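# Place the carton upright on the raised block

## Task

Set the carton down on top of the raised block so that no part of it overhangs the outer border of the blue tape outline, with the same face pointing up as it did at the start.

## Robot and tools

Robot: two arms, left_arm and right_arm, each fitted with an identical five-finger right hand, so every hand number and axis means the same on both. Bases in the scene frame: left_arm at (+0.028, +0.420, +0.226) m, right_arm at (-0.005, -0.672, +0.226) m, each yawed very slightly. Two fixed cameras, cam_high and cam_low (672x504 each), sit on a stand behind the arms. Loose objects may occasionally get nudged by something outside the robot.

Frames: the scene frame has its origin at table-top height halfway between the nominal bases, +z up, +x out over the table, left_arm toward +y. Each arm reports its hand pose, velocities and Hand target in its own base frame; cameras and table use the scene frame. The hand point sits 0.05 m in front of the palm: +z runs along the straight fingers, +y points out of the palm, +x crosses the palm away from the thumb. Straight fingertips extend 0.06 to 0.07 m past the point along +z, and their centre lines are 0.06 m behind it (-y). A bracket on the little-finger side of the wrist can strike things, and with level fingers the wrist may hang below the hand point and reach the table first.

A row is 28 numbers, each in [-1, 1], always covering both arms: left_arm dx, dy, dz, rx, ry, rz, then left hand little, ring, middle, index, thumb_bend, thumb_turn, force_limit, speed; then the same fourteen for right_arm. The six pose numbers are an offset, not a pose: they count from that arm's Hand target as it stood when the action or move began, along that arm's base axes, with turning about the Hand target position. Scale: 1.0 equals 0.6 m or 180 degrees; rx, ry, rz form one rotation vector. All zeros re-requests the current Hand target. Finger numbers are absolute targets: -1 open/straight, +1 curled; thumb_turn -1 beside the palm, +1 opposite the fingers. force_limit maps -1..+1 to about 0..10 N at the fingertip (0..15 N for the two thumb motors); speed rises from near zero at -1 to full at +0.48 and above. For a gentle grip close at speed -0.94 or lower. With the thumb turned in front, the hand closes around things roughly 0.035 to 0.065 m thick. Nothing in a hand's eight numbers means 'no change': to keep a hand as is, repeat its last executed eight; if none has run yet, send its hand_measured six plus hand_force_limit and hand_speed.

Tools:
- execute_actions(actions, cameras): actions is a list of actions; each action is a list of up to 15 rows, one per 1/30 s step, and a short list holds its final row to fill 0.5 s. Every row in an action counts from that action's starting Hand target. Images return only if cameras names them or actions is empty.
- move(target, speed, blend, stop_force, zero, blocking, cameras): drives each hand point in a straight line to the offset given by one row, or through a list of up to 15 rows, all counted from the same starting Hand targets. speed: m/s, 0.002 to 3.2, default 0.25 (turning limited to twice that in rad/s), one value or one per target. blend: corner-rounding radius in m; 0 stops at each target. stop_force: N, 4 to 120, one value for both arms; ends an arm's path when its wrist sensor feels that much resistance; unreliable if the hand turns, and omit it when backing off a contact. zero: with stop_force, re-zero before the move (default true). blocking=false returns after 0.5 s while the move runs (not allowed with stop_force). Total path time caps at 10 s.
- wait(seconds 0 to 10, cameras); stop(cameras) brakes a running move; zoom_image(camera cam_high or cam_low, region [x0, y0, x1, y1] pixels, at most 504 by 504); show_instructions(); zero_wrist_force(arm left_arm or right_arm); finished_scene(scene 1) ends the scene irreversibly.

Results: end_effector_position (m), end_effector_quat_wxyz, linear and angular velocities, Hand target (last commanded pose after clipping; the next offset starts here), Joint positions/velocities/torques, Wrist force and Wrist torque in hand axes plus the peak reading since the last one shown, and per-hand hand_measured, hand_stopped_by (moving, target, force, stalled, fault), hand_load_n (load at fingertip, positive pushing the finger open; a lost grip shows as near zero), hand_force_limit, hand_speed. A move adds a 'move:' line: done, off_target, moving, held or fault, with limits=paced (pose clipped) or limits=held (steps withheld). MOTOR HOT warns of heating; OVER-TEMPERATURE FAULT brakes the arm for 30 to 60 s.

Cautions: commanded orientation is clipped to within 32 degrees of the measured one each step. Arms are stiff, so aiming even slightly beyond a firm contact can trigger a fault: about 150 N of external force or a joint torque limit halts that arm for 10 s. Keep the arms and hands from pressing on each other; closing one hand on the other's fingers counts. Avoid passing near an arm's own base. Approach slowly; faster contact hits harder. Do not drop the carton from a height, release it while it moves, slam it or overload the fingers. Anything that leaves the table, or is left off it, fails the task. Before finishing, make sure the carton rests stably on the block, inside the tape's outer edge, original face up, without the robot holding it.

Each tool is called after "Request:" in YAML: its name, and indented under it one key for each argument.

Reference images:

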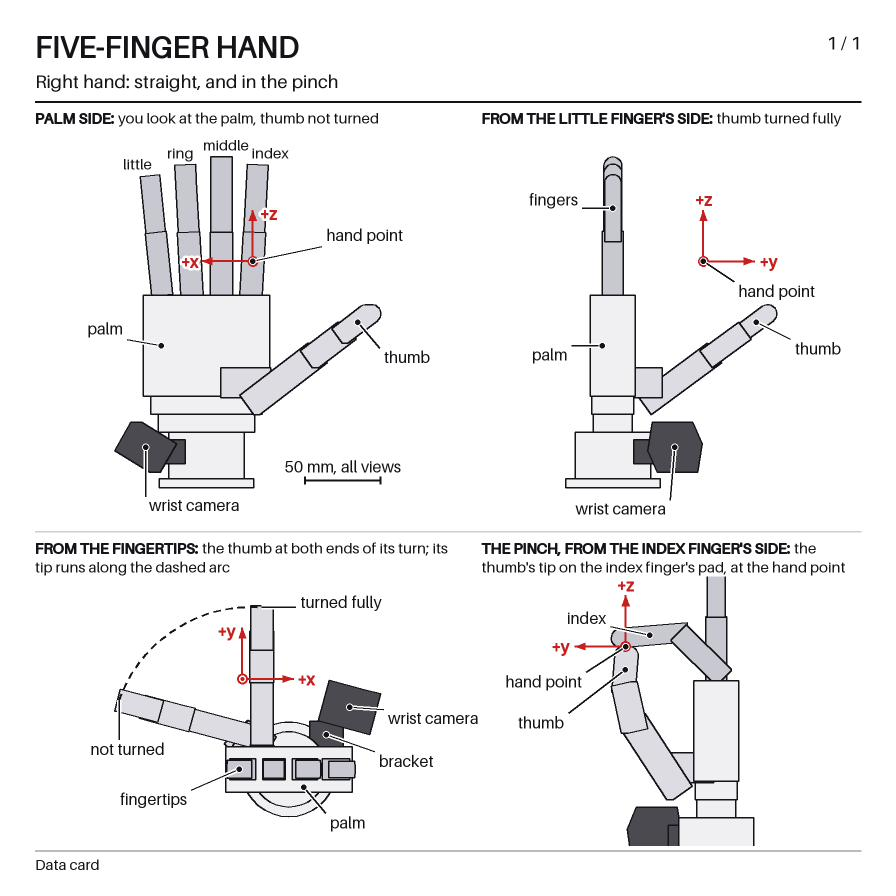

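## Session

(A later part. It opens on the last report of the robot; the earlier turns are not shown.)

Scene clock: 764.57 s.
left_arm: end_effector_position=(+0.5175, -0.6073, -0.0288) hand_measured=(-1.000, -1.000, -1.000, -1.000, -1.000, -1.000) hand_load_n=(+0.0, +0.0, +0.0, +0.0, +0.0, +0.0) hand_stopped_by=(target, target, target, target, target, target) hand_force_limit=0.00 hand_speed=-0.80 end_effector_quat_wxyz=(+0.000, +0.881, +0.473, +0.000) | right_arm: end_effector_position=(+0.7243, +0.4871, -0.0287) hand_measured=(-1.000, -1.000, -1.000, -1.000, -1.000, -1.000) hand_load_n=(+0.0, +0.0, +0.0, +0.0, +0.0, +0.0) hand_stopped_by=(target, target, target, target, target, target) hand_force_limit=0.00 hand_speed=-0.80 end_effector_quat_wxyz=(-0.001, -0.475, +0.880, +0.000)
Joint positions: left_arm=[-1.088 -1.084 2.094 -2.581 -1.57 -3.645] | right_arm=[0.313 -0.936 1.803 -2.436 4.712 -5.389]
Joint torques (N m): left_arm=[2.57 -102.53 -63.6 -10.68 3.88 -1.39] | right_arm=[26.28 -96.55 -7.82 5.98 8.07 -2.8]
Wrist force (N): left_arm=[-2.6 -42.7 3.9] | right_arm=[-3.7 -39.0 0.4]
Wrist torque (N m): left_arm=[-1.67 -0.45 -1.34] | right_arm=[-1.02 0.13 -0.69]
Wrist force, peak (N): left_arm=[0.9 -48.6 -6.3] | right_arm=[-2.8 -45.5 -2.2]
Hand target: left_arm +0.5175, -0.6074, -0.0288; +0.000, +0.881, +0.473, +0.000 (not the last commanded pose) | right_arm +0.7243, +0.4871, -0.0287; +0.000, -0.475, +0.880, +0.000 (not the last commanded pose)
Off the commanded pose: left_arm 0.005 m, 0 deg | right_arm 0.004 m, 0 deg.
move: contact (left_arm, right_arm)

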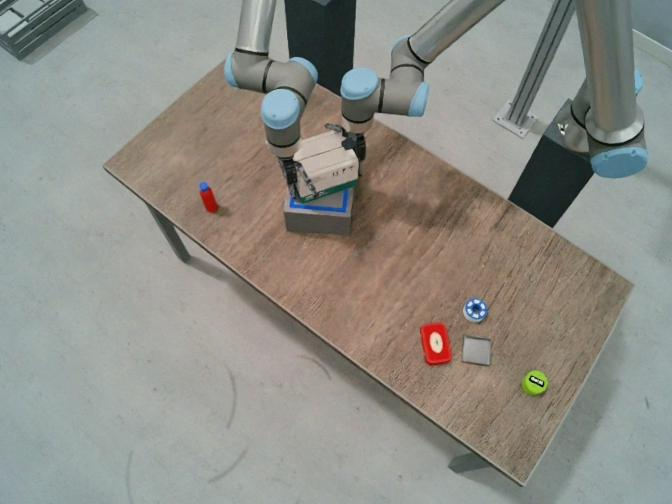

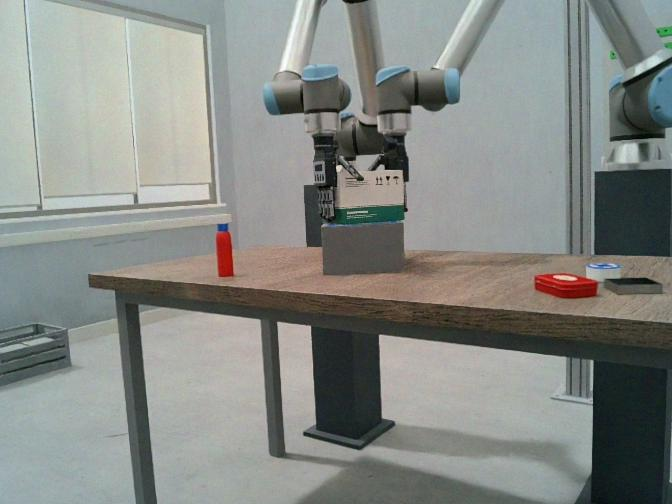

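Request:
move:
  target:
    - [-0.0695,0.0461,0,0,0,0,-1,-1,-1,-1,-1,-1,0,-0.8,0.0696,-0.0458,0,0,0,0,-1,-1,-1,-1,-1,-1,0,-0.8]
    - [-0.1112,0.0738,0.25,0,0,0,-1,-1,-1,-1,-1,-1,0,-0.8,0.1114,-0.0733,0.25,0,0,0,-1,-1,-1,-1,-1,-1,0,-0.8]
  speed: 0.15
  cameras: ["all"]

Request:
zoom_image:
  camera: "cam_low"
  region: [290, 130, 430, 300]

Request:
zoom_image:
  camera: "cam_high"
  region: [260, 110, 380, 250]

Scene clock: 781.53 s.
left_arm: end_effector_position=(+0.4508, -0.5631, +0.1210) hand_measured=(-1.000, -1.000, -1.000, -1.000, -1.000, -1.000) hand_load_n=(+0.0, +0.0, +0.0, +0.0, +0.0, +0.0) hand_stopped_by=(target, target, target, target, target, target) hand_force_limit=0.00 hand_speed=-0.80 end_effector_quat_wxyz=(+0.000, +0.881, +0.473, +0.000) | right_arm: end_effector_position=(+0.7911, +0.4432, +0.1211) hand_measured=(-1.000, -1.000, -1.000, -1.000, -1.000, -1.000) hand_load_n=(+0.0, +0.0, +0.0, +0.0, +0.0, +0.0) hand_stopped_by=(target, target, target, target, target, target) hand_force_limit=0.00 hand_speed=-0.80 end_effector_quat_wxyz=(+0.000, -0.475, +0.880, +0.000)
Joint positions: left_arm=[-1.148 -1.407 2.175 -2.339 -1.57 -3.705] | right_arm=[0.244 -1.054 1.658 -2.174 4.712 -5.458]
Joint torques (N m): left_arm=[-10.17 -74.19 -46.61 -0.65 1.9 -2.19] | right_arm=[-13.31 -96.67 -47.42 -0.03 -1.52 -4.45]
Wrist force (N): left_arm=[1.0 -0.4 0.4] | right_arm=[-0.2 1.8 -3.1]
Wrist torque (N m): left_arm=[0.12 -0.39 0.08] | right_arm=[0.52 0.18 0.22]
Wrist force, peak (N): left_arm=[-2.6 -43.4 3.9] | right_arm=[-3.9 -39.3 0.6]
Hand target: left_arm +0.4508, -0.5631, +0.1212; +0.000, +0.881, +0.473, +0.000 | right_arm +0.7912, +0.4432, +0.1213; +0.000, -0.475, +0.880, +0.000
Off the commanded pose: left_arm 0.000 m, 0 deg | right_arm 0.000 m, 0 deg.
move: done

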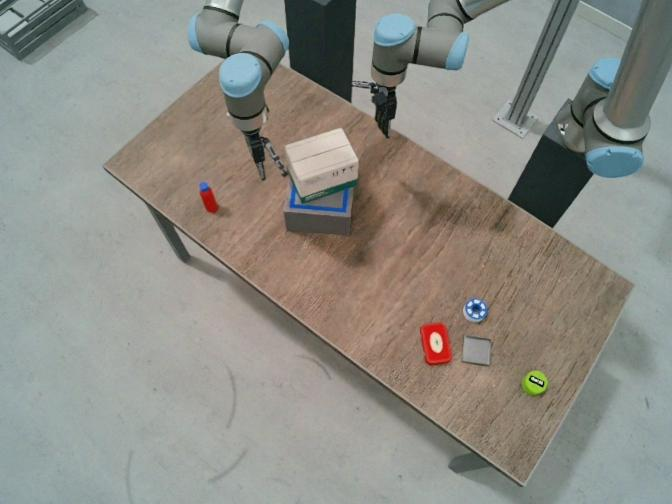

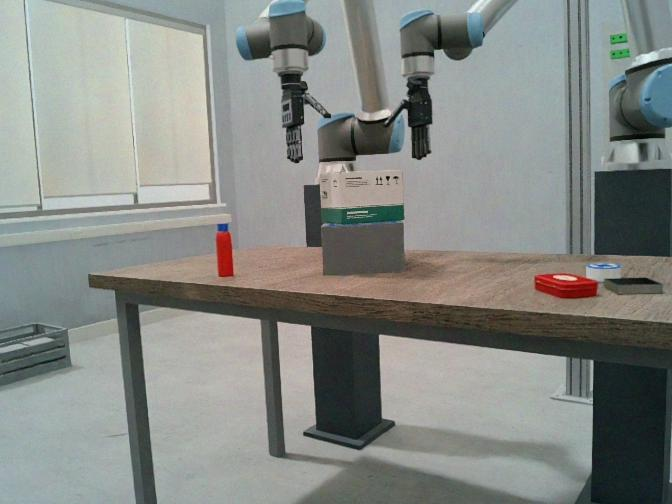

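Scaled by 2.965 from the camera's 672x504 image, which has a finer 960x720 frame.

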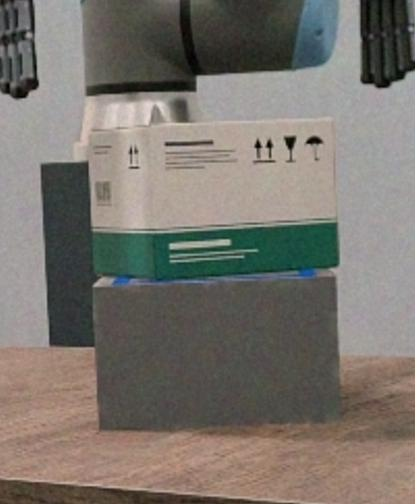

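Scaled by 3.600 from the camera's 672x504 image, which has a finer 960x720 frame.

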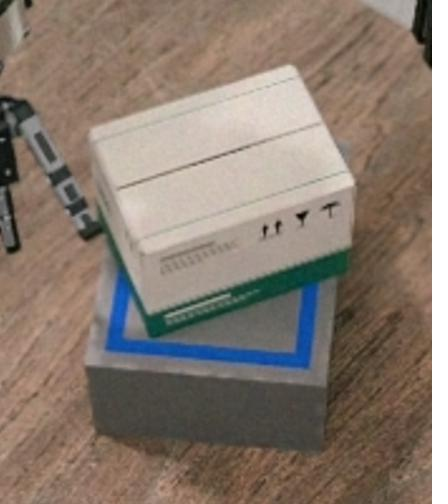

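Request:
move:
  target:
    - [0.0908,0.112,0,0,0,-0.2556,-1,-1,-1,-1,-1,-1,0,-0.8,-0.107,-0.1163,0,0,0,-0.2556,-1,-1,-1,-1,-1,-1,0,-0.8]
    - [0.2113,0.0762,0,0,0,-0.5111,-1,-1,-1,-1,-1,-1,0,-0.8,-0.2277,-0.0812,0,0,0,-0.5111,-1,-1,-1,-1,-1,-1,0,-0.8]
  speed: 0.3
  blend: 0.02
  cameras: ["all"]

Request:
zoom_image:
  camera: "cam_low"
  region: [270, 80, 450, 300]

Request:
zoom_image:
  camera: "cam_high"
  region: [240, 60, 420, 250]

Scene clock: 872.13 s.
left_arm: end_effector_position=(+0.5775, -0.5174, +0.1212) hand_measured=(-1.000, -1.000, -1.000, -1.000, -1.000, -1.000) hand_load_n=(+0.0, +0.0, +0.0, +0.0, +0.0, +0.0) hand_stopped_by=(target, target, target, target, target, target) hand_force_limit=0.00 hand_speed=-0.80 end_effector_quat_wxyz=(+0.000, +0.952, -0.305, +0.000) | right_arm: end_effector_position=(+0.6546, +0.3944, +0.1213) hand_measured=(-1.000, -1.000, -1.000, -1.000, -1.000, -1.000) hand_load_n=(+0.0, +0.0, +0.0, +0.0, +0.0, +0.0) hand_stopped_by=(target, target, target, target, target, target) hand_force_limit=0.00 hand_speed=-0.80 end_effector_quat_wxyz=(-0.001, +0.303, +0.953, +0.000)
Joint positions: left_arm=[-0.87 -1.2 1.89 -2.261 -1.571 -1.822] | right_arm=[0.295 -1.346 2.096 -2.32 4.713 -3.801]
Joint torques (N m): left_arm=[11.3 -54.18 -49.4 -1.06 -3.1 2.38] | right_arm=[8.63 -70.79 -21.64 -6.37 -1.72 4.91]
Wrist force (N): left_arm=[1.2 -0.6 0.4] | right_arm=[-0.4 1.1 -3.3]
Wrist torque (N m): left_arm=[0.09 -0.41 -0.11] | right_arm=[0.50 0.27 0.01]
Wrist force, peak (N): left_arm=[2.0 -1.2 0.2] | right_arm=[-0.3 2.4 -3.4]
Hand target: left_arm +0.5775, -0.5174, +0.1212; +0.000, +0.952, -0.305, +0.000 | right_arm +0.6545, +0.3944, +0.1213; -0.001, +0.303, +0.953, +0.000
Off the commanded pose: left_arm 0.000 m, 0 deg | right_arm 0.000 m, 0 deg.
move: done

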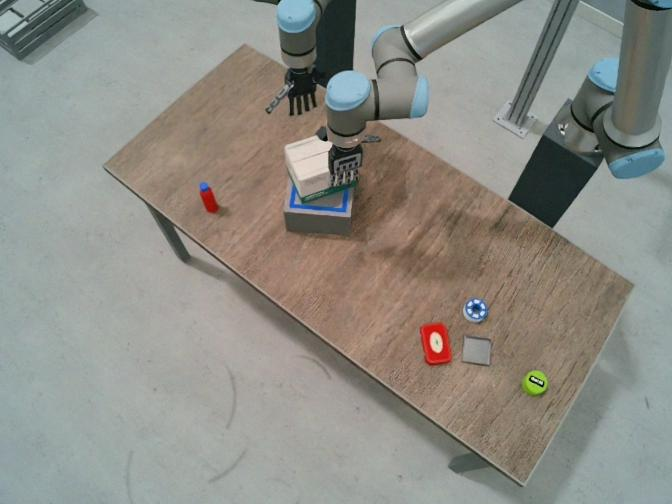

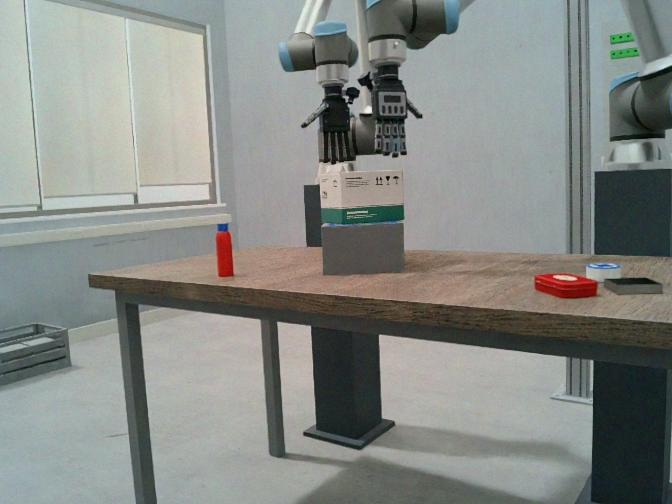

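Scaled by 2.291 from the camera's 672x504 image, which has a finer 960x720 frame.

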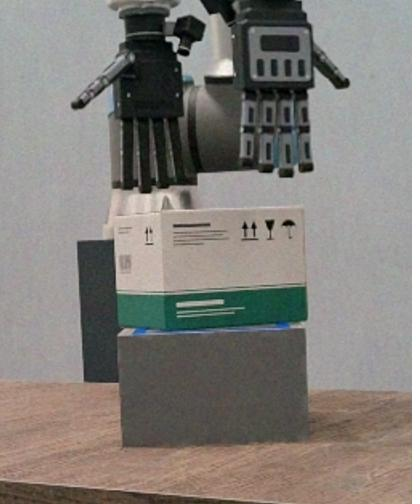

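Scaled by 2.653 from the camera's 672x504 image, which has a finer 960x720 frame.

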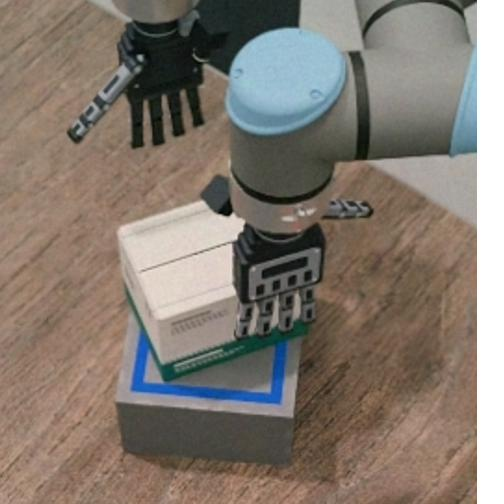

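Request:
move:
  target: [0,0,-0.2453,0,0,0,-1,-1,-1,-1,-1,-1,0,-0.8,0,0,-0.2455,0,0,0,-1,-1,-1,-1,-1,-1,0,-0.8]
  speed: 0.12
  stop_force: 12
  cameras: ["all"]

Request:
zoom_image:
  camera: "cam_low"
  region: [270, 100, 450, 300]

Request:
zoom_image:
  camera: "cam_high"
  region: [240, 60, 420, 250]

Scene clock: 883.00 s.
left_arm: end_effector_position=(+0.5775, -0.5174, -0.0260) hand_measured=(-1.000, -1.000, -1.000, -1.000, -1.000, -1.000) hand_load_n=(+0.0, +0.0, +0.0, +0.0, +0.0, +0.0) hand_stopped_by=(target, target, target, target, target, target) hand_force_limit=0.00 hand_speed=-0.80 end_effector_quat_wxyz=(+0.000, +0.952, -0.305, +0.000) | right_arm: end_effector_position=(+0.6545, +0.3944, -0.0260) hand_measured=(-1.000, -1.000, -1.000, -1.000, -1.000, -1.000) hand_load_n=(+0.0, +0.0, +0.0, +0.0, +0.0, +0.0) hand_stopped_by=(target, target, target, target, target, target) hand_force_limit=0.00 hand_speed=-0.80 end_effector_quat_wxyz=(+0.000, +0.303, +0.953, +0.000)
Joint positions: left_arm=[-0.87 -1.015 1.95 -2.506 -1.571 -1.822] | right_arm=[0.295 -1.125 2.162 -2.608 4.713 -3.801]
Joint torques (N m): left_arm=[9.14 -61.22 -18.15 -6.32 -2.77 2.16] | right_arm=[11.37 -58.27 -11.47 -7.33 0.92 4.3]
Wrist force (N): left_arm=[1.3 -0.6 0.3] | right_arm=[-0.7 1.7 -3.2]
Wrist torque (N m): left_arm=[0.08 -0.44 -0.12] | right_arm=[0.56 0.32 -0.06]
Wrist force, peak (N): left_arm=[1.6 -0.4 1.1] | right_arm=[-0.4 1.6 -4.4]
Hand target: left_arm +0.5775, -0.5174, -0.0260; +0.000, +0.952, -0.305, +0.000 | right_arm +0.6545, +0.3944, -0.0260; -0.001, +0.303, +0.953, +0.000
Off the commanded pose: left_arm 0.000 m, 0 deg | right_arm 0.000 m, 0 deg.
move: done

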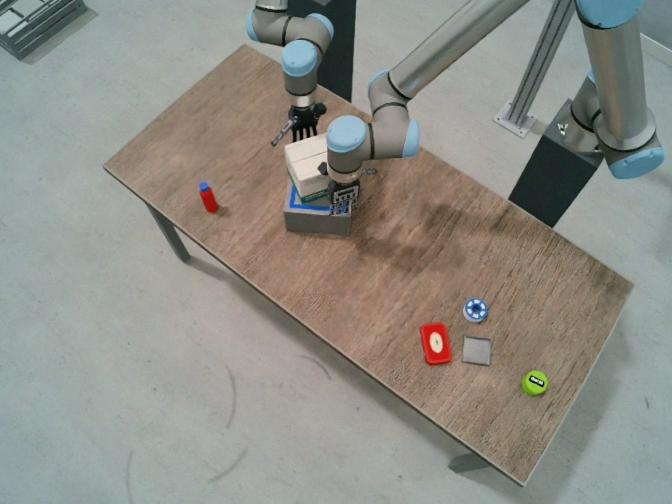

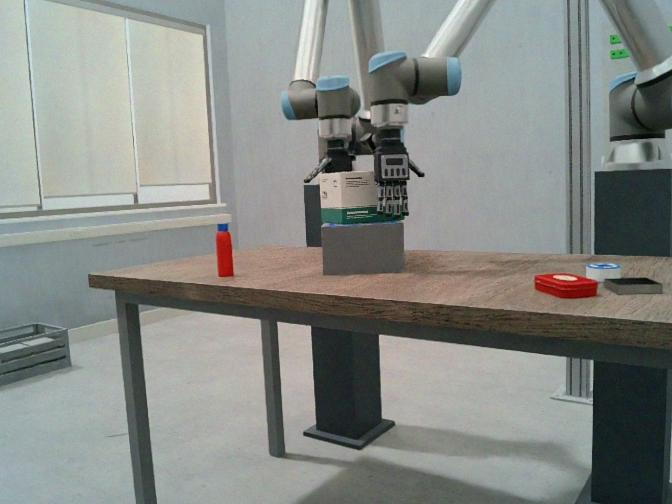

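Scaled by 2.520 from the camera's 672x504 image, which has a finer 960x720 frame.

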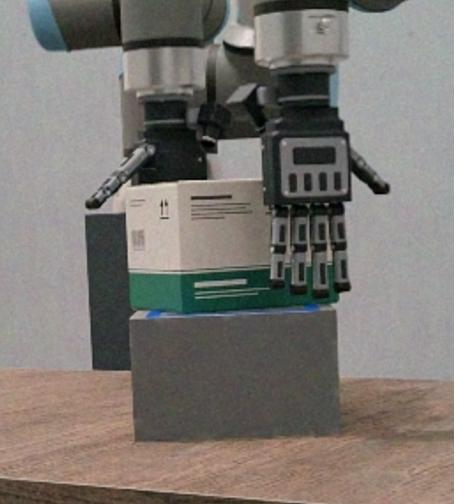

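Scaled by 2.653 from the camera's 672x504 image, which has a finer 960x720 frame.

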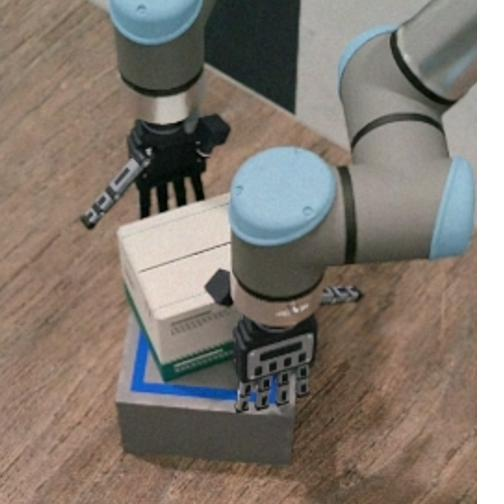

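Request:
move:
  target: [-0.0465,-0.0651,0,0,0,0,-1,-1,-1,-1,-1,-1,0,-0.8,0.0463,0.0653,0,0,0,0,-1,-1,-1,-1,-1,-1,0,-0.8]
  speed: 0.08
  stop_force: 10

Request:
move:
  target: [-0.0291,-0.0407,0,0,0,0,-1,-1,-1,-1,-1,-1,0,-0.8,0.0289,0.0408,0,0,0,0,-1,-1,-1,-1,-1,-1,0,-0.8]
  speed: 0.012
  stop_force: 8
  cameras: ["all"]

Request:
zoom_image:
  camera: "cam_low"
  region: [270, 100, 450, 300]

Request:
zoom_image:
  camera: "cam_high"
  region: [240, 60, 420, 250]

Scene clock: 899.63 s.
left_arm: end_effector_position=(+0.5496, -0.5564, -0.0260) hand_measured=(-1.000, -1.000, -1.000, -1.000, -1.000, -1.000) hand_load_n=(+0.0, +0.0, +0.0, +0.0, +0.0, +0.5) hand_stopped_by=(target, target, target, target, target, target) hand_force_limit=0.00 hand_speed=-0.80 end_effector_quat_wxyz=(+0.000, +0.952, -0.305, +0.000) | right_arm: end_effector_position=(+0.6823, +0.4336, -0.0260) hand_measured=(-1.000, -1.000, -1.000, -1.000, -1.000, -1.000) hand_load_n=(+0.0, +0.0, +0.0, +0.0, +0.0, +0.0) hand_stopped_by=(target, target, target, target, target, target) hand_force_limit=0.00 hand_speed=-0.80 end_effector_quat_wxyz=(-0.001, +0.303, +0.953, +0.000)
Joint positions: left_arm=[-0.929 -1.011 1.944 -2.503 -1.571 -1.88] | right_arm=[0.336 -1.079 2.074 -2.565 4.713 -3.76]
Joint torques (N m): left_arm=[-10.71 -61.63 -41.86 -1.05 1.56 -2.22] | right_arm=[11.92 -60.56 -38.8 0.14 -1.91 4.04]
Wrist force (N): left_arm=[0.8 -1.6 -0.1] | right_arm=[-0.6 0.9 -3.3]
Wrist torque (N m): left_arm=[-0.07 -0.49 0.14] | right_arm=[0.45 0.31 0.07]
Wrist force, peak (N): left_arm=[-0.2 -2.0 0.5] | right_arm=[-0.8 2.1 -3.4]
Hand target: left_arm +0.5496, -0.5564, -0.0260; +0.000, +0.952, -0.305, +0.000 | right_arm +0.6823, +0.4336, -0.0260; -0.001, +0.303, +0.953, +0.000
Off the commanded pose: left_arm 0.000 m, 0 deg | right_arm 0.000 m, 0 deg.
move: done

Scene clock: 901.00 s.
left_arm: end_effector_position=(+0.5480, -0.5588, -0.0260) hand_measured=(-1.000, -1.000, -1.000, -1.000, -1.000, -1.000) hand_load_n=(+0.0, +0.0, +0.0, +0.0, +0.0, +0.5) hand_stopped_by=(target, target, target, target, target, target) hand_force_limit=0.00 hand_speed=-0.80 end_effector_quat_wxyz=(+0.000, +0.952, -0.305, +0.000) | right_arm: end_effector_position=(+0.6840, +0.4360, -0.0260) hand_measured=(-1.000, -1.000, -1.000, -1.000, -1.000, -1.000) hand_load_n=(+0.0, +0.0, +0.0, +0.0, +0.0, +0.5) hand_stopped_by=(target, target, target, target, target, target) hand_force_limit=0.00 hand_speed=-0.80 end_effector_quat_wxyz=(-0.001, +0.303, +0.953, +0.000)
Joint positions: left_arm=[-0.933 -1.011 1.943 -2.503 -1.571 -1.884] | right_arm=[0.339 -1.076 2.068 -2.563 4.713 -3.757]
Joint torques (N m): left_arm=[4.65 -78.06 -31.2 -6.77 -4.61 2.44] | right_arm=[-8.44 -86.92 -15.44 -7.49 4.42 -4.55]
Wrist force (N): left_arm=[-2.1 -9.9 -2.4] | right_arm=[-3.6 -5.5 -3.7]
Wrist torque (N m): left_arm=[-0.31 -0.28 -0.49] | right_arm=[0.20 0.45 -0.09]
Wrist force, peak (N): left_arm=[-1.6 -18.2 -3.9] | right_arm=[-3.2 -16.4 -7.6]
Hand target: left_arm +0.5480, -0.5588, -0.0260; +0.000, +0.952, -0.305, +0.000 (not the last commanded pose) | right_arm +0.6840, +0.4360, -0.0260; -0.001, +0.303, +0.953, +0.000 (not the last commanded pose)
Off the commanded pose: left_arm 0.027 m, 0 deg | right_arm 0.027 m, 0 deg.
move: contact (left_arm, right_arm)

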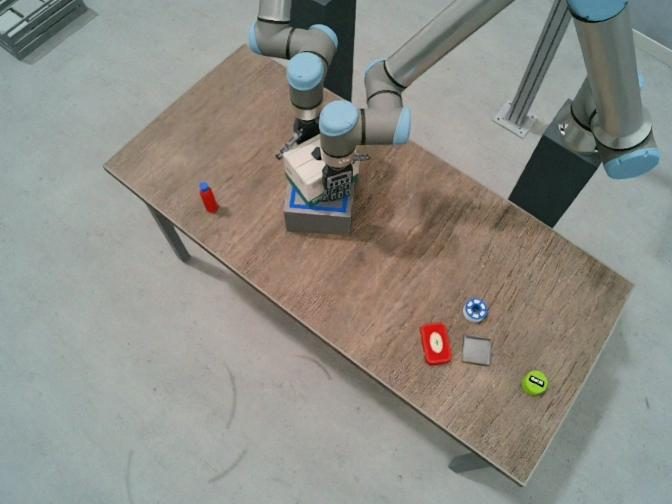

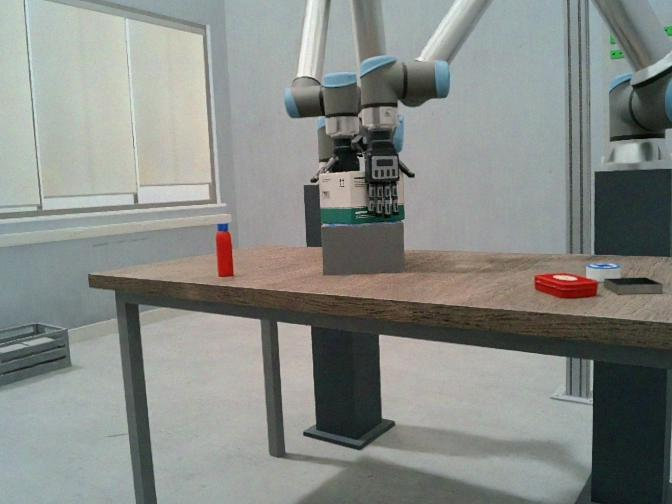

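Scaled by 2.520 from the camera's 672x504 image, which has a finer 960x720 frame.

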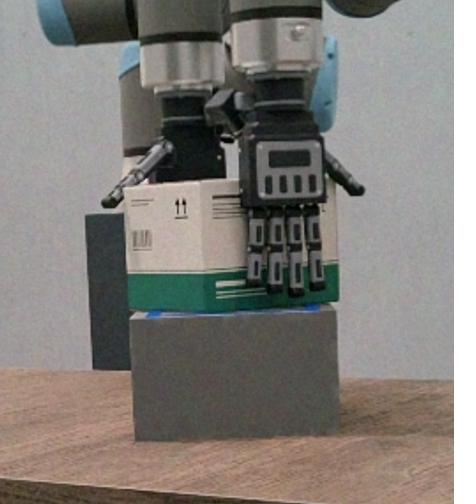

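Scaled by 2.653 from the camera's 672x504 image, which has a finer 960x720 frame.

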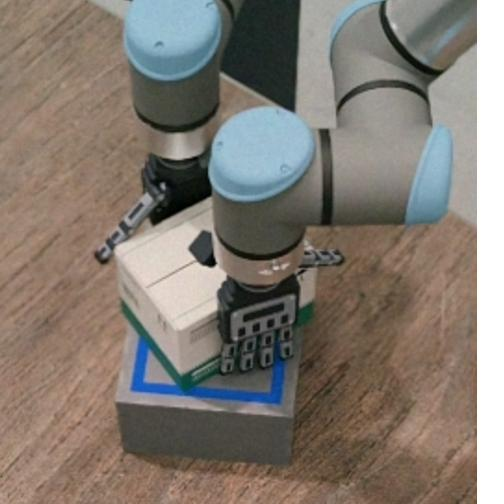

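Request:
zoom_image:
  camera: "cam_high"
  region: [270, 110, 370, 220]

Request:
zoom_image:
  camera: "cam_low"
  region: [305, 140, 425, 240]

Scaled by 4.582 from the camera's 672x504 image, which has a finer 960x720 frame.

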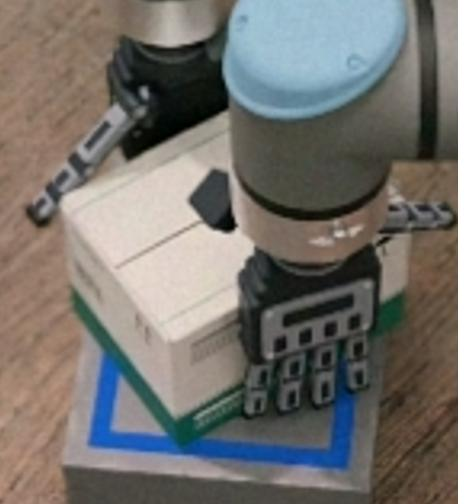

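Scaled by 4.200 from the camera's 672x504 image, which has a finer 960x720 frame.

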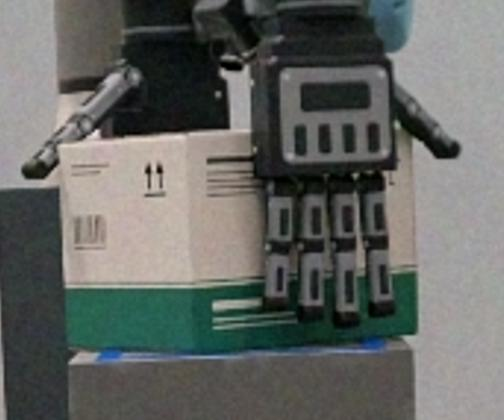

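Request:
move:
  target:
    - [0.034,0.0473,0,0,0,0,-1,-1,-1,-1,-1,-1,0,-0.8,-0.0338,-0.0477,0,0,0,0,-1,-1,-1,-1,-1,-1,0,-0.8]
    - [-0.013,0.0412,0,0,0,0.0778,-1,-1,-1,-1,-1,-1,0,-0.8,0.0283,-0.0372,0,0,0,0.0778,-1,-1,-1,-1,-1,-1,0,-0.8]
  speed: 0.1
  cameras: ["all"]

Request:
zoom_image:
  camera: "cam_high"
  region: [270, 110, 370, 220]

Request:
zoom_image:
  camera: "cam_low"
  region: [305, 140, 425, 240]

Scene clock: 985.37 s.
left_arm: end_effector_position=(+0.5402, -0.5341, -0.0260) hand_measured=(-1.000, -1.000, -1.000, -1.000, -1.000, -1.000) hand_load_n=(+0.0, +0.0, +0.5, +0.0, -0.5, +0.0) hand_stopped_by=(target, target, target, target, target, target) hand_force_limit=0.00 hand_speed=-0.80 end_effector_quat_wxyz=(+0.000, +0.982, -0.187, +0.000) | right_arm: end_effector_position=(+0.7009, +0.4137, -0.0260) hand_measured=(-1.000, -1.000, -1.000, -1.000, -1.000, -1.000) hand_load_n=(+0.0, +0.0, +0.0, +0.0, +0.0, +0.0) hand_stopped_by=(target, target, target, target, target, target) hand_force_limit=0.00 hand_speed=-0.80 end_effector_quat_wxyz=(-0.001, +0.185, +0.983, +0.000)
Joint positions: left_arm=[-0.921 -1.051 2.021 -2.541 -1.571 -2.116] | right_arm=[0.281 -1.072 2.061 -2.559 4.713 -4.06]
Joint torques (N m): left_arm=[-9.9 -98.21 -16.05 -6.45 1.74 -1.89] | right_arm=[-11.84 -62.97 -39.06 0.54 2.58 -4.53]
Wrist force (N): left_arm=[1.3 -0.4 0.4] | right_arm=[-0.8 2.1 -2.8]
Wrist torque (N m): left_arm=[0.05 -0.46 0.14] | right_arm=[0.54 0.35 0.16]
Wrist force, peak (N): left_arm=[-2.3 -9.7 -2.7] | right_arm=[-3.5 -5.8 -3.7]
Hand target: left_arm +0.5402, -0.5341, -0.0260; +0.000, +0.982, -0.187, +0.000 | right_arm +0.7010, +0.4137, -0.0260; -0.001, +0.185, +0.983, +0.000
Off the commanded pose: left_arm 0.000 m, 0 deg | right_arm 0.000 m, 0 deg.
move: done

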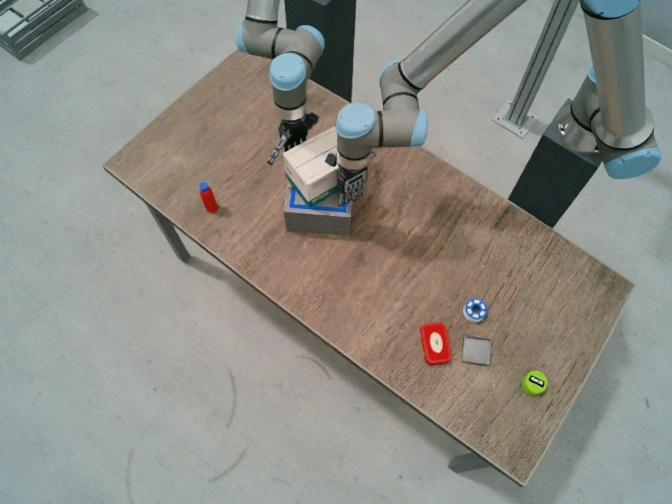

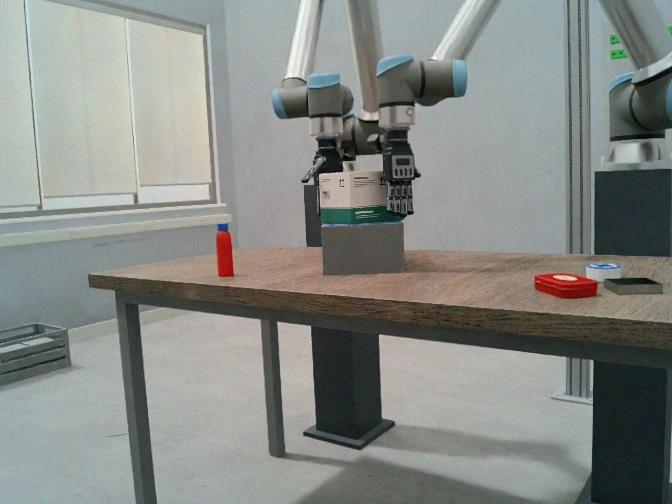

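Scaled by 4.582 from the camera's 672x504 image, which has a finer 960x720 frame.

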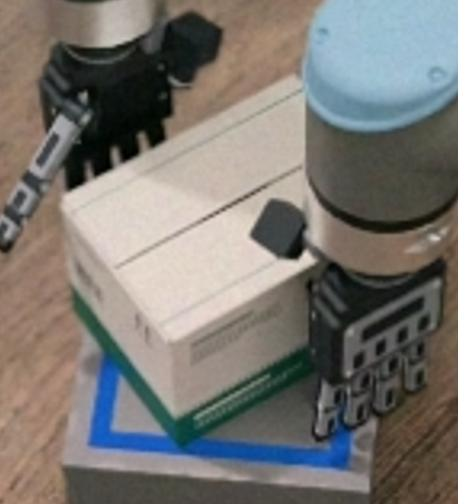

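Scaled by 4.200 from the camera's 672x504 image, which has a finer 960x720 frame.

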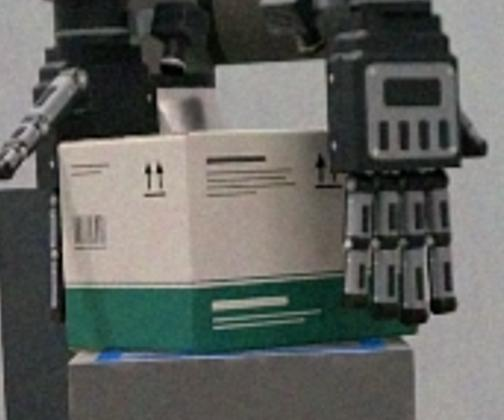

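Request:
move:
  target: [-0.0147,-0.0372,0,0,0,0,-1,-1,-1,-1,-1,-1,0,-0.8,0.01455,0.03726,0,0,0,0,-1,-1,-1,-1,-1,-1,0,-0.8]
  speed: 0.05
  stop_force: 10

Request:
move:
  target: [-0.0153,-0.0388,0,0,0,0,-1,-1,-1,-1,-1,-1,0,-0.8,0.01515,0.0388,0,0,0,0,-1,-1,-1,-1,-1,-1,0,-0.8]
  speed: 0.012
  stop_force: 8
  cameras: ["all"]

Request:
zoom_image:
  camera: "cam_high"
  region: [270, 110, 370, 220]

Request:
zoom_image:
  camera: "cam_low"
  region: [305, 140, 425, 240]

Scene clock: 1001.50 s.
left_arm: end_effector_position=(+0.5313, -0.5564, -0.0260) hand_measured=(-1.000, -1.000, -1.000, -1.000, -1.000, -1.000) hand_load_n=(+0.0, +0.0, +0.0, +0.0, +0.0, +0.0) hand_stopped_by=(target, target, target, target, target, target) hand_force_limit=0.00 hand_speed=-0.80 end_effector_quat_wxyz=(+0.000, +0.982, -0.187, +0.000) | right_arm: end_effector_position=(+0.7097, +0.4360, -0.0260) hand_measured=(-1.000, -1.000, -1.000, -1.000, -1.000, -1.000) hand_load_n=(+0.5, +0.0, +0.0, +0.0, +0.0, +0.0) hand_stopped_by=(target, target, target, target, target, target) hand_force_limit=0.00 hand_speed=-0.80 end_effector_quat_wxyz=(-0.001, +0.185, +0.983, +0.000)
Joint positions: left_arm=[-0.948 -1.043 2.005 -2.533 -1.571 -2.143] | right_arm=[0.306 -1.052 2.022 -2.54 4.713 -4.034]
Joint torques (N m): left_arm=[-9.79 -57.91 -40.14 -1.08 1.65 -2.06] | right_arm=[10.29 -64.77 -39.68 0.34 -0.67 4.57]
Wrist force (N): left_arm=[1.1 -0.9 -0.1] | right_arm=[-0.7 2.1 -3.3]
Wrist torque (N m): left_arm=[-0.03 -0.46 0.13] | right_arm=[0.57 0.33 0.02]
Wrist force, peak (N): left_arm=[1.9 -0.7 0.5] | right_arm=[-0.7 2.5 -3.7]
Hand target: left_arm +0.5313, -0.5564, -0.0260; +0.000, +0.982, -0.187, +0.000 | right_arm +0.7097, +0.4360, -0.0260; -0.001, +0.185, +0.983, +0.000
Off the commanded pose: left_arm 0.000 m, 0 deg | right_arm 0.000 m, 0 deg.
move: done

Scene clock: 1003.87 s.
left_arm: end_effector_position=(+0.5269, -0.5676, -0.0260) hand_measured=(-1.000, -1.000, -1.000, -1.000, -1.000, -1.000) hand_load_n=(+0.0, +0.0, +0.0, +0.0, +0.0, +0.0) hand_stopped_by=(target, target, target, target, target, target) hand_force_limit=0.00 hand_speed=-0.80 end_effector_quat_wxyz=(+0.000, +0.982, -0.187, +0.000) | right_arm: end_effector_position=(+0.7141, +0.4472, -0.0260) hand_measured=(-1.000, -1.000, -1.000, -1.000, -1.000, -1.000) hand_load_n=(+0.0, +0.0, +0.0, +0.0, +0.0, +0.0) hand_stopped_by=(target, target, target, target, target, target) hand_force_limit=0.00 hand_speed=-0.80 end_effector_quat_wxyz=(-0.001, +0.185, +0.983, +0.000)
Joint positions: left_arm=[-0.961 -1.039 1.997 -2.529 -1.571 -2.157] | right_arm=[0.319 -1.042 2.003 -2.531 4.713 -4.022]
Joint torques (N m): left_arm=[6.44 -100.74 -20.11 -6 -3.43 2.41] | right_arm=[-10.94 -91.65 -17.11 -7.34 3.17 -4.42]
Wrist force (N): left_arm=[2.8 -6.3 0.8] | right_arm=[-0.4 -4.0 -2.5]
Wrist torque (N m): left_arm=[-0.26 -0.69 -0.25] | right_arm=[0.33 0.24 -0.26]
Wrist force, peak (N): left_arm=[1.1 -24.1 -4.2] | right_arm=[-1.6 -21.8 -6.7]
Hand target: left_arm +0.5269, -0.5676, -0.0260; +0.000, +0.982, -0.187, +0.000 (not the last commanded pose) | right_arm +0.7141, +0.4472, -0.0260; -0.001, +0.185, +0.983, +0.000 (not the last commanded pose)
Off the commanded pose: left_arm 0.013 m, 0 deg | right_arm 0.013 m, 0 deg.
move: contact (left_arm, right_arm)

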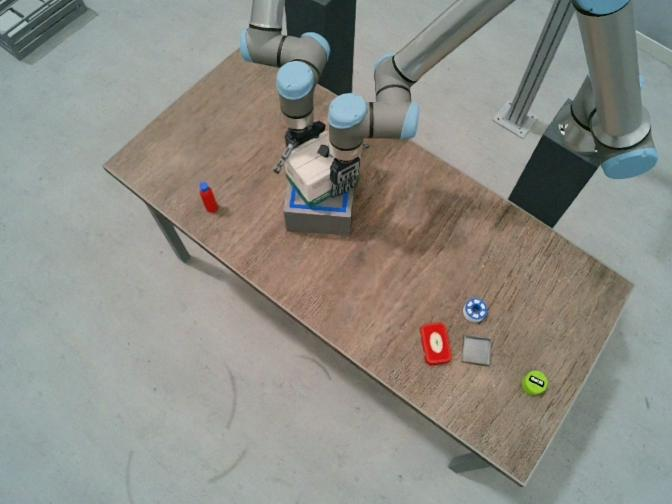

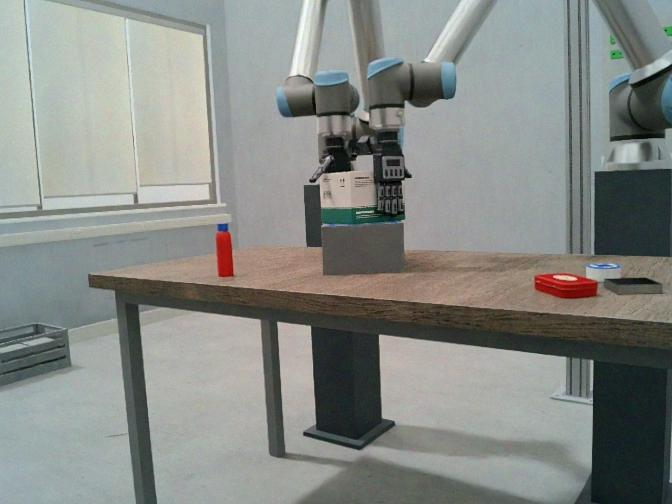

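Scaled by 4.582 from the camera's 672x504 image, which has a finer 960x720 frame.

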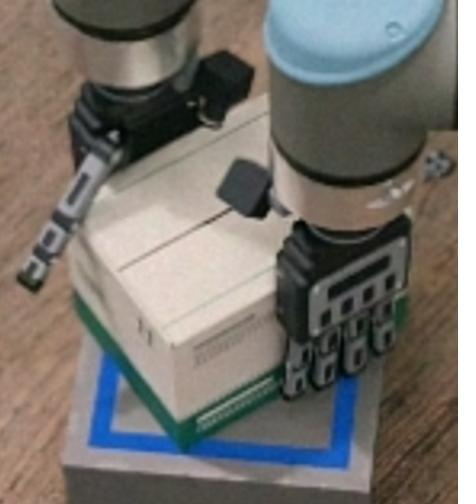

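Scaled by 4.200 from the camera's 672x504 image, which has a finer 960x720 frame.

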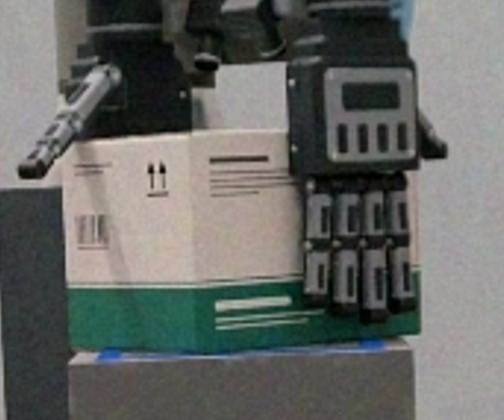

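Request:
move:
  target: [-0.00067,-0.0017,0,0,0,0,-1,-1,-1,-1,-1,-1,0,-0.8,0.00067,0.0017,0,0,0,0,-1,-1,-1,-1,-1,-1,0,-0.8]
  speed: 0.01

Scene clock: 1010.60 s.
left_arm: end_effector_position=(+0.5266, -0.5683, -0.0260) hand_measured=(-1.000, -1.000, -1.000, -1.000, -1.000, -1.000) hand_load_n=(+0.0, +0.0, +0.0, +0.0, +0.0, +0.0) hand_stopped_by=(target, target, target, target, target, target) hand_force_limit=0.00 hand_speed=-0.80 end_effector_quat_wxyz=(+0.000, +0.982, -0.186, +0.000) | right_arm: end_effector_position=(+0.7144, +0.4480, -0.0261) hand_measured=(-1.000, -1.000, -1.000, -1.000, -1.000, -1.000) hand_load_n=(+0.0, +0.0, +0.0, +0.0, +0.0, +0.0) hand_stopped_by=(target, target, target, target, target, target) hand_force_limit=0.00 hand_speed=-0.80 end_effector_quat_wxyz=(-0.001, +0.185, +0.983, +0.000)
Joint positions: left_arm=[-0.962 -1.038 1.996 -2.529 -1.571 -2.158] | right_arm=[0.319 -1.041 2.001 -2.53 4.713 -4.021]
Joint torques (N m): left_arm=[-51.13 -57.15 -60.23 -7.46 -8.63 -1.31] | right_arm=[41.21 -63.84 -58.28 -5.91 10 5.27]
Wrist force (N): left_arm=[-2.3 -53.9 -9.5] | right_arm=[-2.4 -56.0 -15.6]
Wrist torque (N m): left_arm=[-1.72 -0.06 -2.60] | right_arm=[-1.24 0.72 -2.84]
Wrist force, peak (N): left_arm=[-2.3 -53.9 -9.5] | right_arm=[-2.4 -56.0 -15.6]
Hand target: left_arm +0.5265, -0.5686, -0.0260; +0.000, +0.982, -0.187, +0.000 | right_arm +0.7145, +0.4482, -0.0260; -0.001, +0.185, +0.983, +0.000
Off the commanded pose: left_arm 0.000 m, 0 deg | right_arm 0.000 m, 0 deg.
move: done

Request:
move:
  target: [0,0,0.05,0,0,0,-1,-1,-1,-1,-1,-1,0,-0.8,0,0,0.05,0,0,0,-1,-1,-1,-1,-1,-1,0,-0.8]
  speed: 0.04
  cameras: ["all"]

Request:
zoom_image:
  camera: "cam_high"
  region: [270, 110, 370, 220]

Request:
zoom_image:
  camera: "cam_low"
  region: [305, 140, 425, 240]

Scene clock: 1016.13 s.
left_arm: end_effector_position=(+0.5265, -0.5686, +0.0038) hand_measured=(-1.000, -1.000, -1.000, -1.000, -1.000, -1.000) hand_load_n=(+0.0, +0.0, +0.0, +0.0, +0.0, +0.0) hand_stopped_by=(target, target, target, target, target, target) hand_force_limit=0.00 hand_speed=-0.80 end_effector_quat_wxyz=(+0.000, +0.982, -0.187, +0.000) | right_arm: end_effector_position=(+0.7145, +0.4483, +0.0038) hand_measured=(-1.000, -1.000, -1.000, -1.000, -1.000, -1.000) hand_load_n=(+0.0, +0.0, +0.0, +0.0, +0.0, +0.0) hand_stopped_by=(target, target, target, target, target, target) hand_force_limit=0.00 hand_speed=-0.80 end_effector_quat_wxyz=(-0.001, +0.185, +0.983, +0.000)
Joint positions: left_arm=[-0.962 -1.081 1.989 -2.479 -1.571 -2.158] | right_arm=[0.32 -1.084 1.994 -2.48 4.713 -4.021]
Joint torques (N m): left_arm=[-41.01 -106.52 -77.04 -11.57 -10.64 -0.11] | right_arm=[32.46 -95.8 -66.97 -8.25 11.62 5.29]
Wrist force (N): left_arm=[-5.5 -68.1 5.4] | right_arm=[-7.2 -65.8 -1.3]
Wrist torque (N m): left_arm=[-2.63 -0.46 -3.50] | right_arm=[-2.36 0.53 -3.50]
Wrist force, peak (N): left_arm=[-3.0 -71.3 -14.3] | right_arm=[-6.9 -72.2 -19.0]
Hand target: left_arm +0.5265, -0.5686, +0.0040; +0.000, +0.982, -0.187, +0.000 | right_arm +0.7145, +0.4482, +0.0040; -0.001, +0.185, +0.983, +0.000
Off the commanded pose: left_arm 0.000 m, 0 deg | right_arm 0.000 m, 0 deg.
move: done

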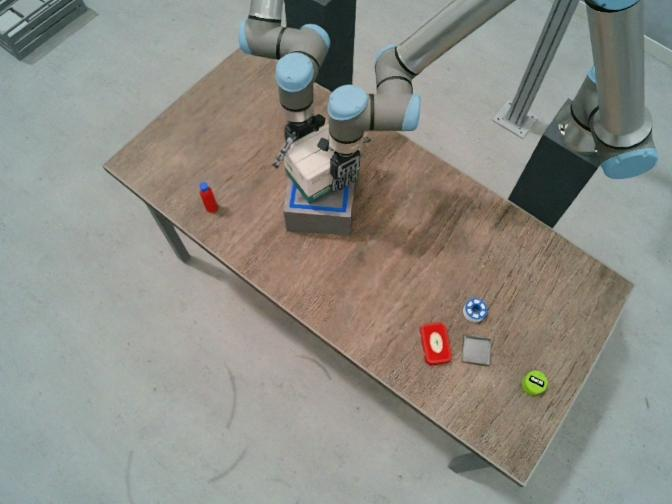

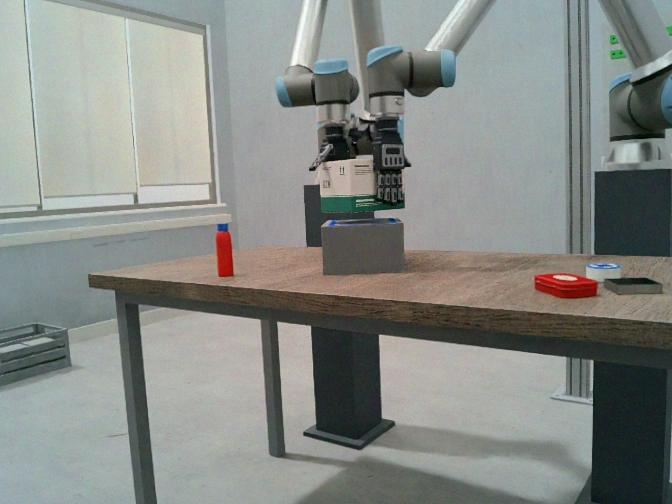

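Scaled by 4.582 from the camera's 672x504 image, which has a finer 960x720 frame.

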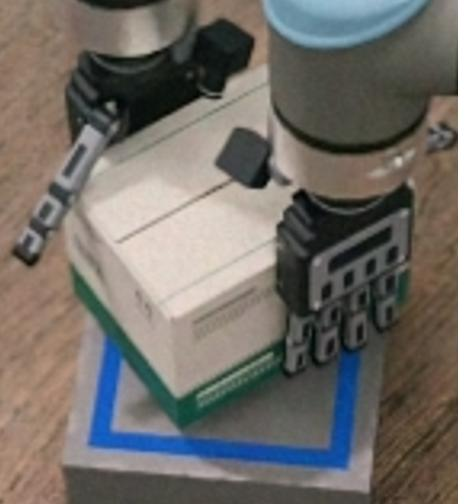

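Scaled by 4.200 from the camera's 672x504 image, which has a finer 960x720 frame.

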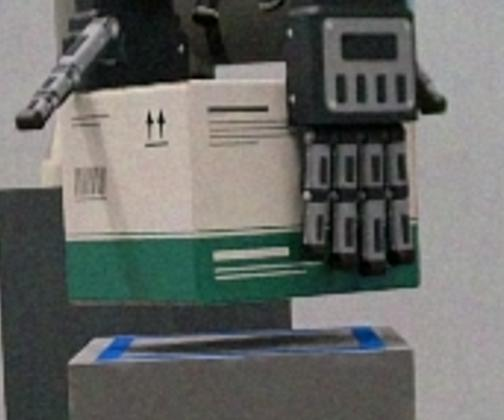

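Request:
move:
  target:
    - [-0.00938,-0.01308,0,0,0,0.05522,-1,-1,-1,-1,-1,-1,0,-0.8,0.00932,0.01313,0,0,0,0.05522,-1,-1,-1,-1,-1,-1,0,-0.8]
    - [-0.01648,-0.02827,0,0,0,0.11044,-1,-1,-1,-1,-1,-1,0,-0.8,0.01638,0.02833,0,0,0,0.11044,-1,-1,-1,-1,-1,-1,0,-0.8]
  speed: 0.12

Scene clock: 1042.87 s.
left_arm: end_effector_position=(+0.5166, -0.5856, +0.0040) hand_measured=(-1.000, -1.000, -1.000, -1.000, -1.000, -1.000) hand_load_n=(+0.0, +0.0, +0.0, +0.0, +0.0, +0.0) hand_stopped_by=(target, target, target, target, target, target) hand_force_limit=0.00 hand_speed=-0.80 end_effector_quat_wxyz=(+0.000, +1.000, -0.014, +0.000) | right_arm: end_effector_position=(+0.7243, +0.4652, +0.0040) hand_measured=(-1.000, -1.000, -1.000, -1.000, -1.000, -1.000) hand_load_n=(+0.0, +0.0, +0.0, +0.0, +0.0, +0.0) hand_stopped_by=(target, target, target, target, target, target) hand_force_limit=0.00 hand_speed=-0.80 end_effector_quat_wxyz=(-0.001, +0.013, +1.000, +0.000)
Joint positions: left_arm=[-0.995 -1.103 2.028 -2.496 -1.571 -2.537] | right_arm=[0.311 -1.056 1.941 -2.455 4.713 -4.376]
Joint torques (N m): left_arm=[-36.21 -105.21 -52.46 -16.41 -3.46 -1.24] | right_arm=[23.45 -73.12 -50.7 -2.94 14.86 -3.87]
Wrist force (N): left_arm=[-4.0 -47.7 4.6] | right_arm=[-5.5 -45.8 0.4]
Wrist torque (N m): left_arm=[-1.81 -0.48 -2.34] | right_arm=[-1.46 0.26 -2.33]
Wrist force, peak (N): left_arm=[-11.2 -68.1 2.1] | right_arm=[-12.6 -65.7 1.2]
Hand target: left_arm +0.5166, -0.5856, +0.0040; +0.000, +1.000, -0.014, +0.000 | right_arm +0.7243, +0.4652, +0.0040; -0.001, +0.012, +1.000, +0.000
Off the commanded pose: left_arm 0.000 m, 0 deg | right_arm 0.000 m, 0 deg.
move: done


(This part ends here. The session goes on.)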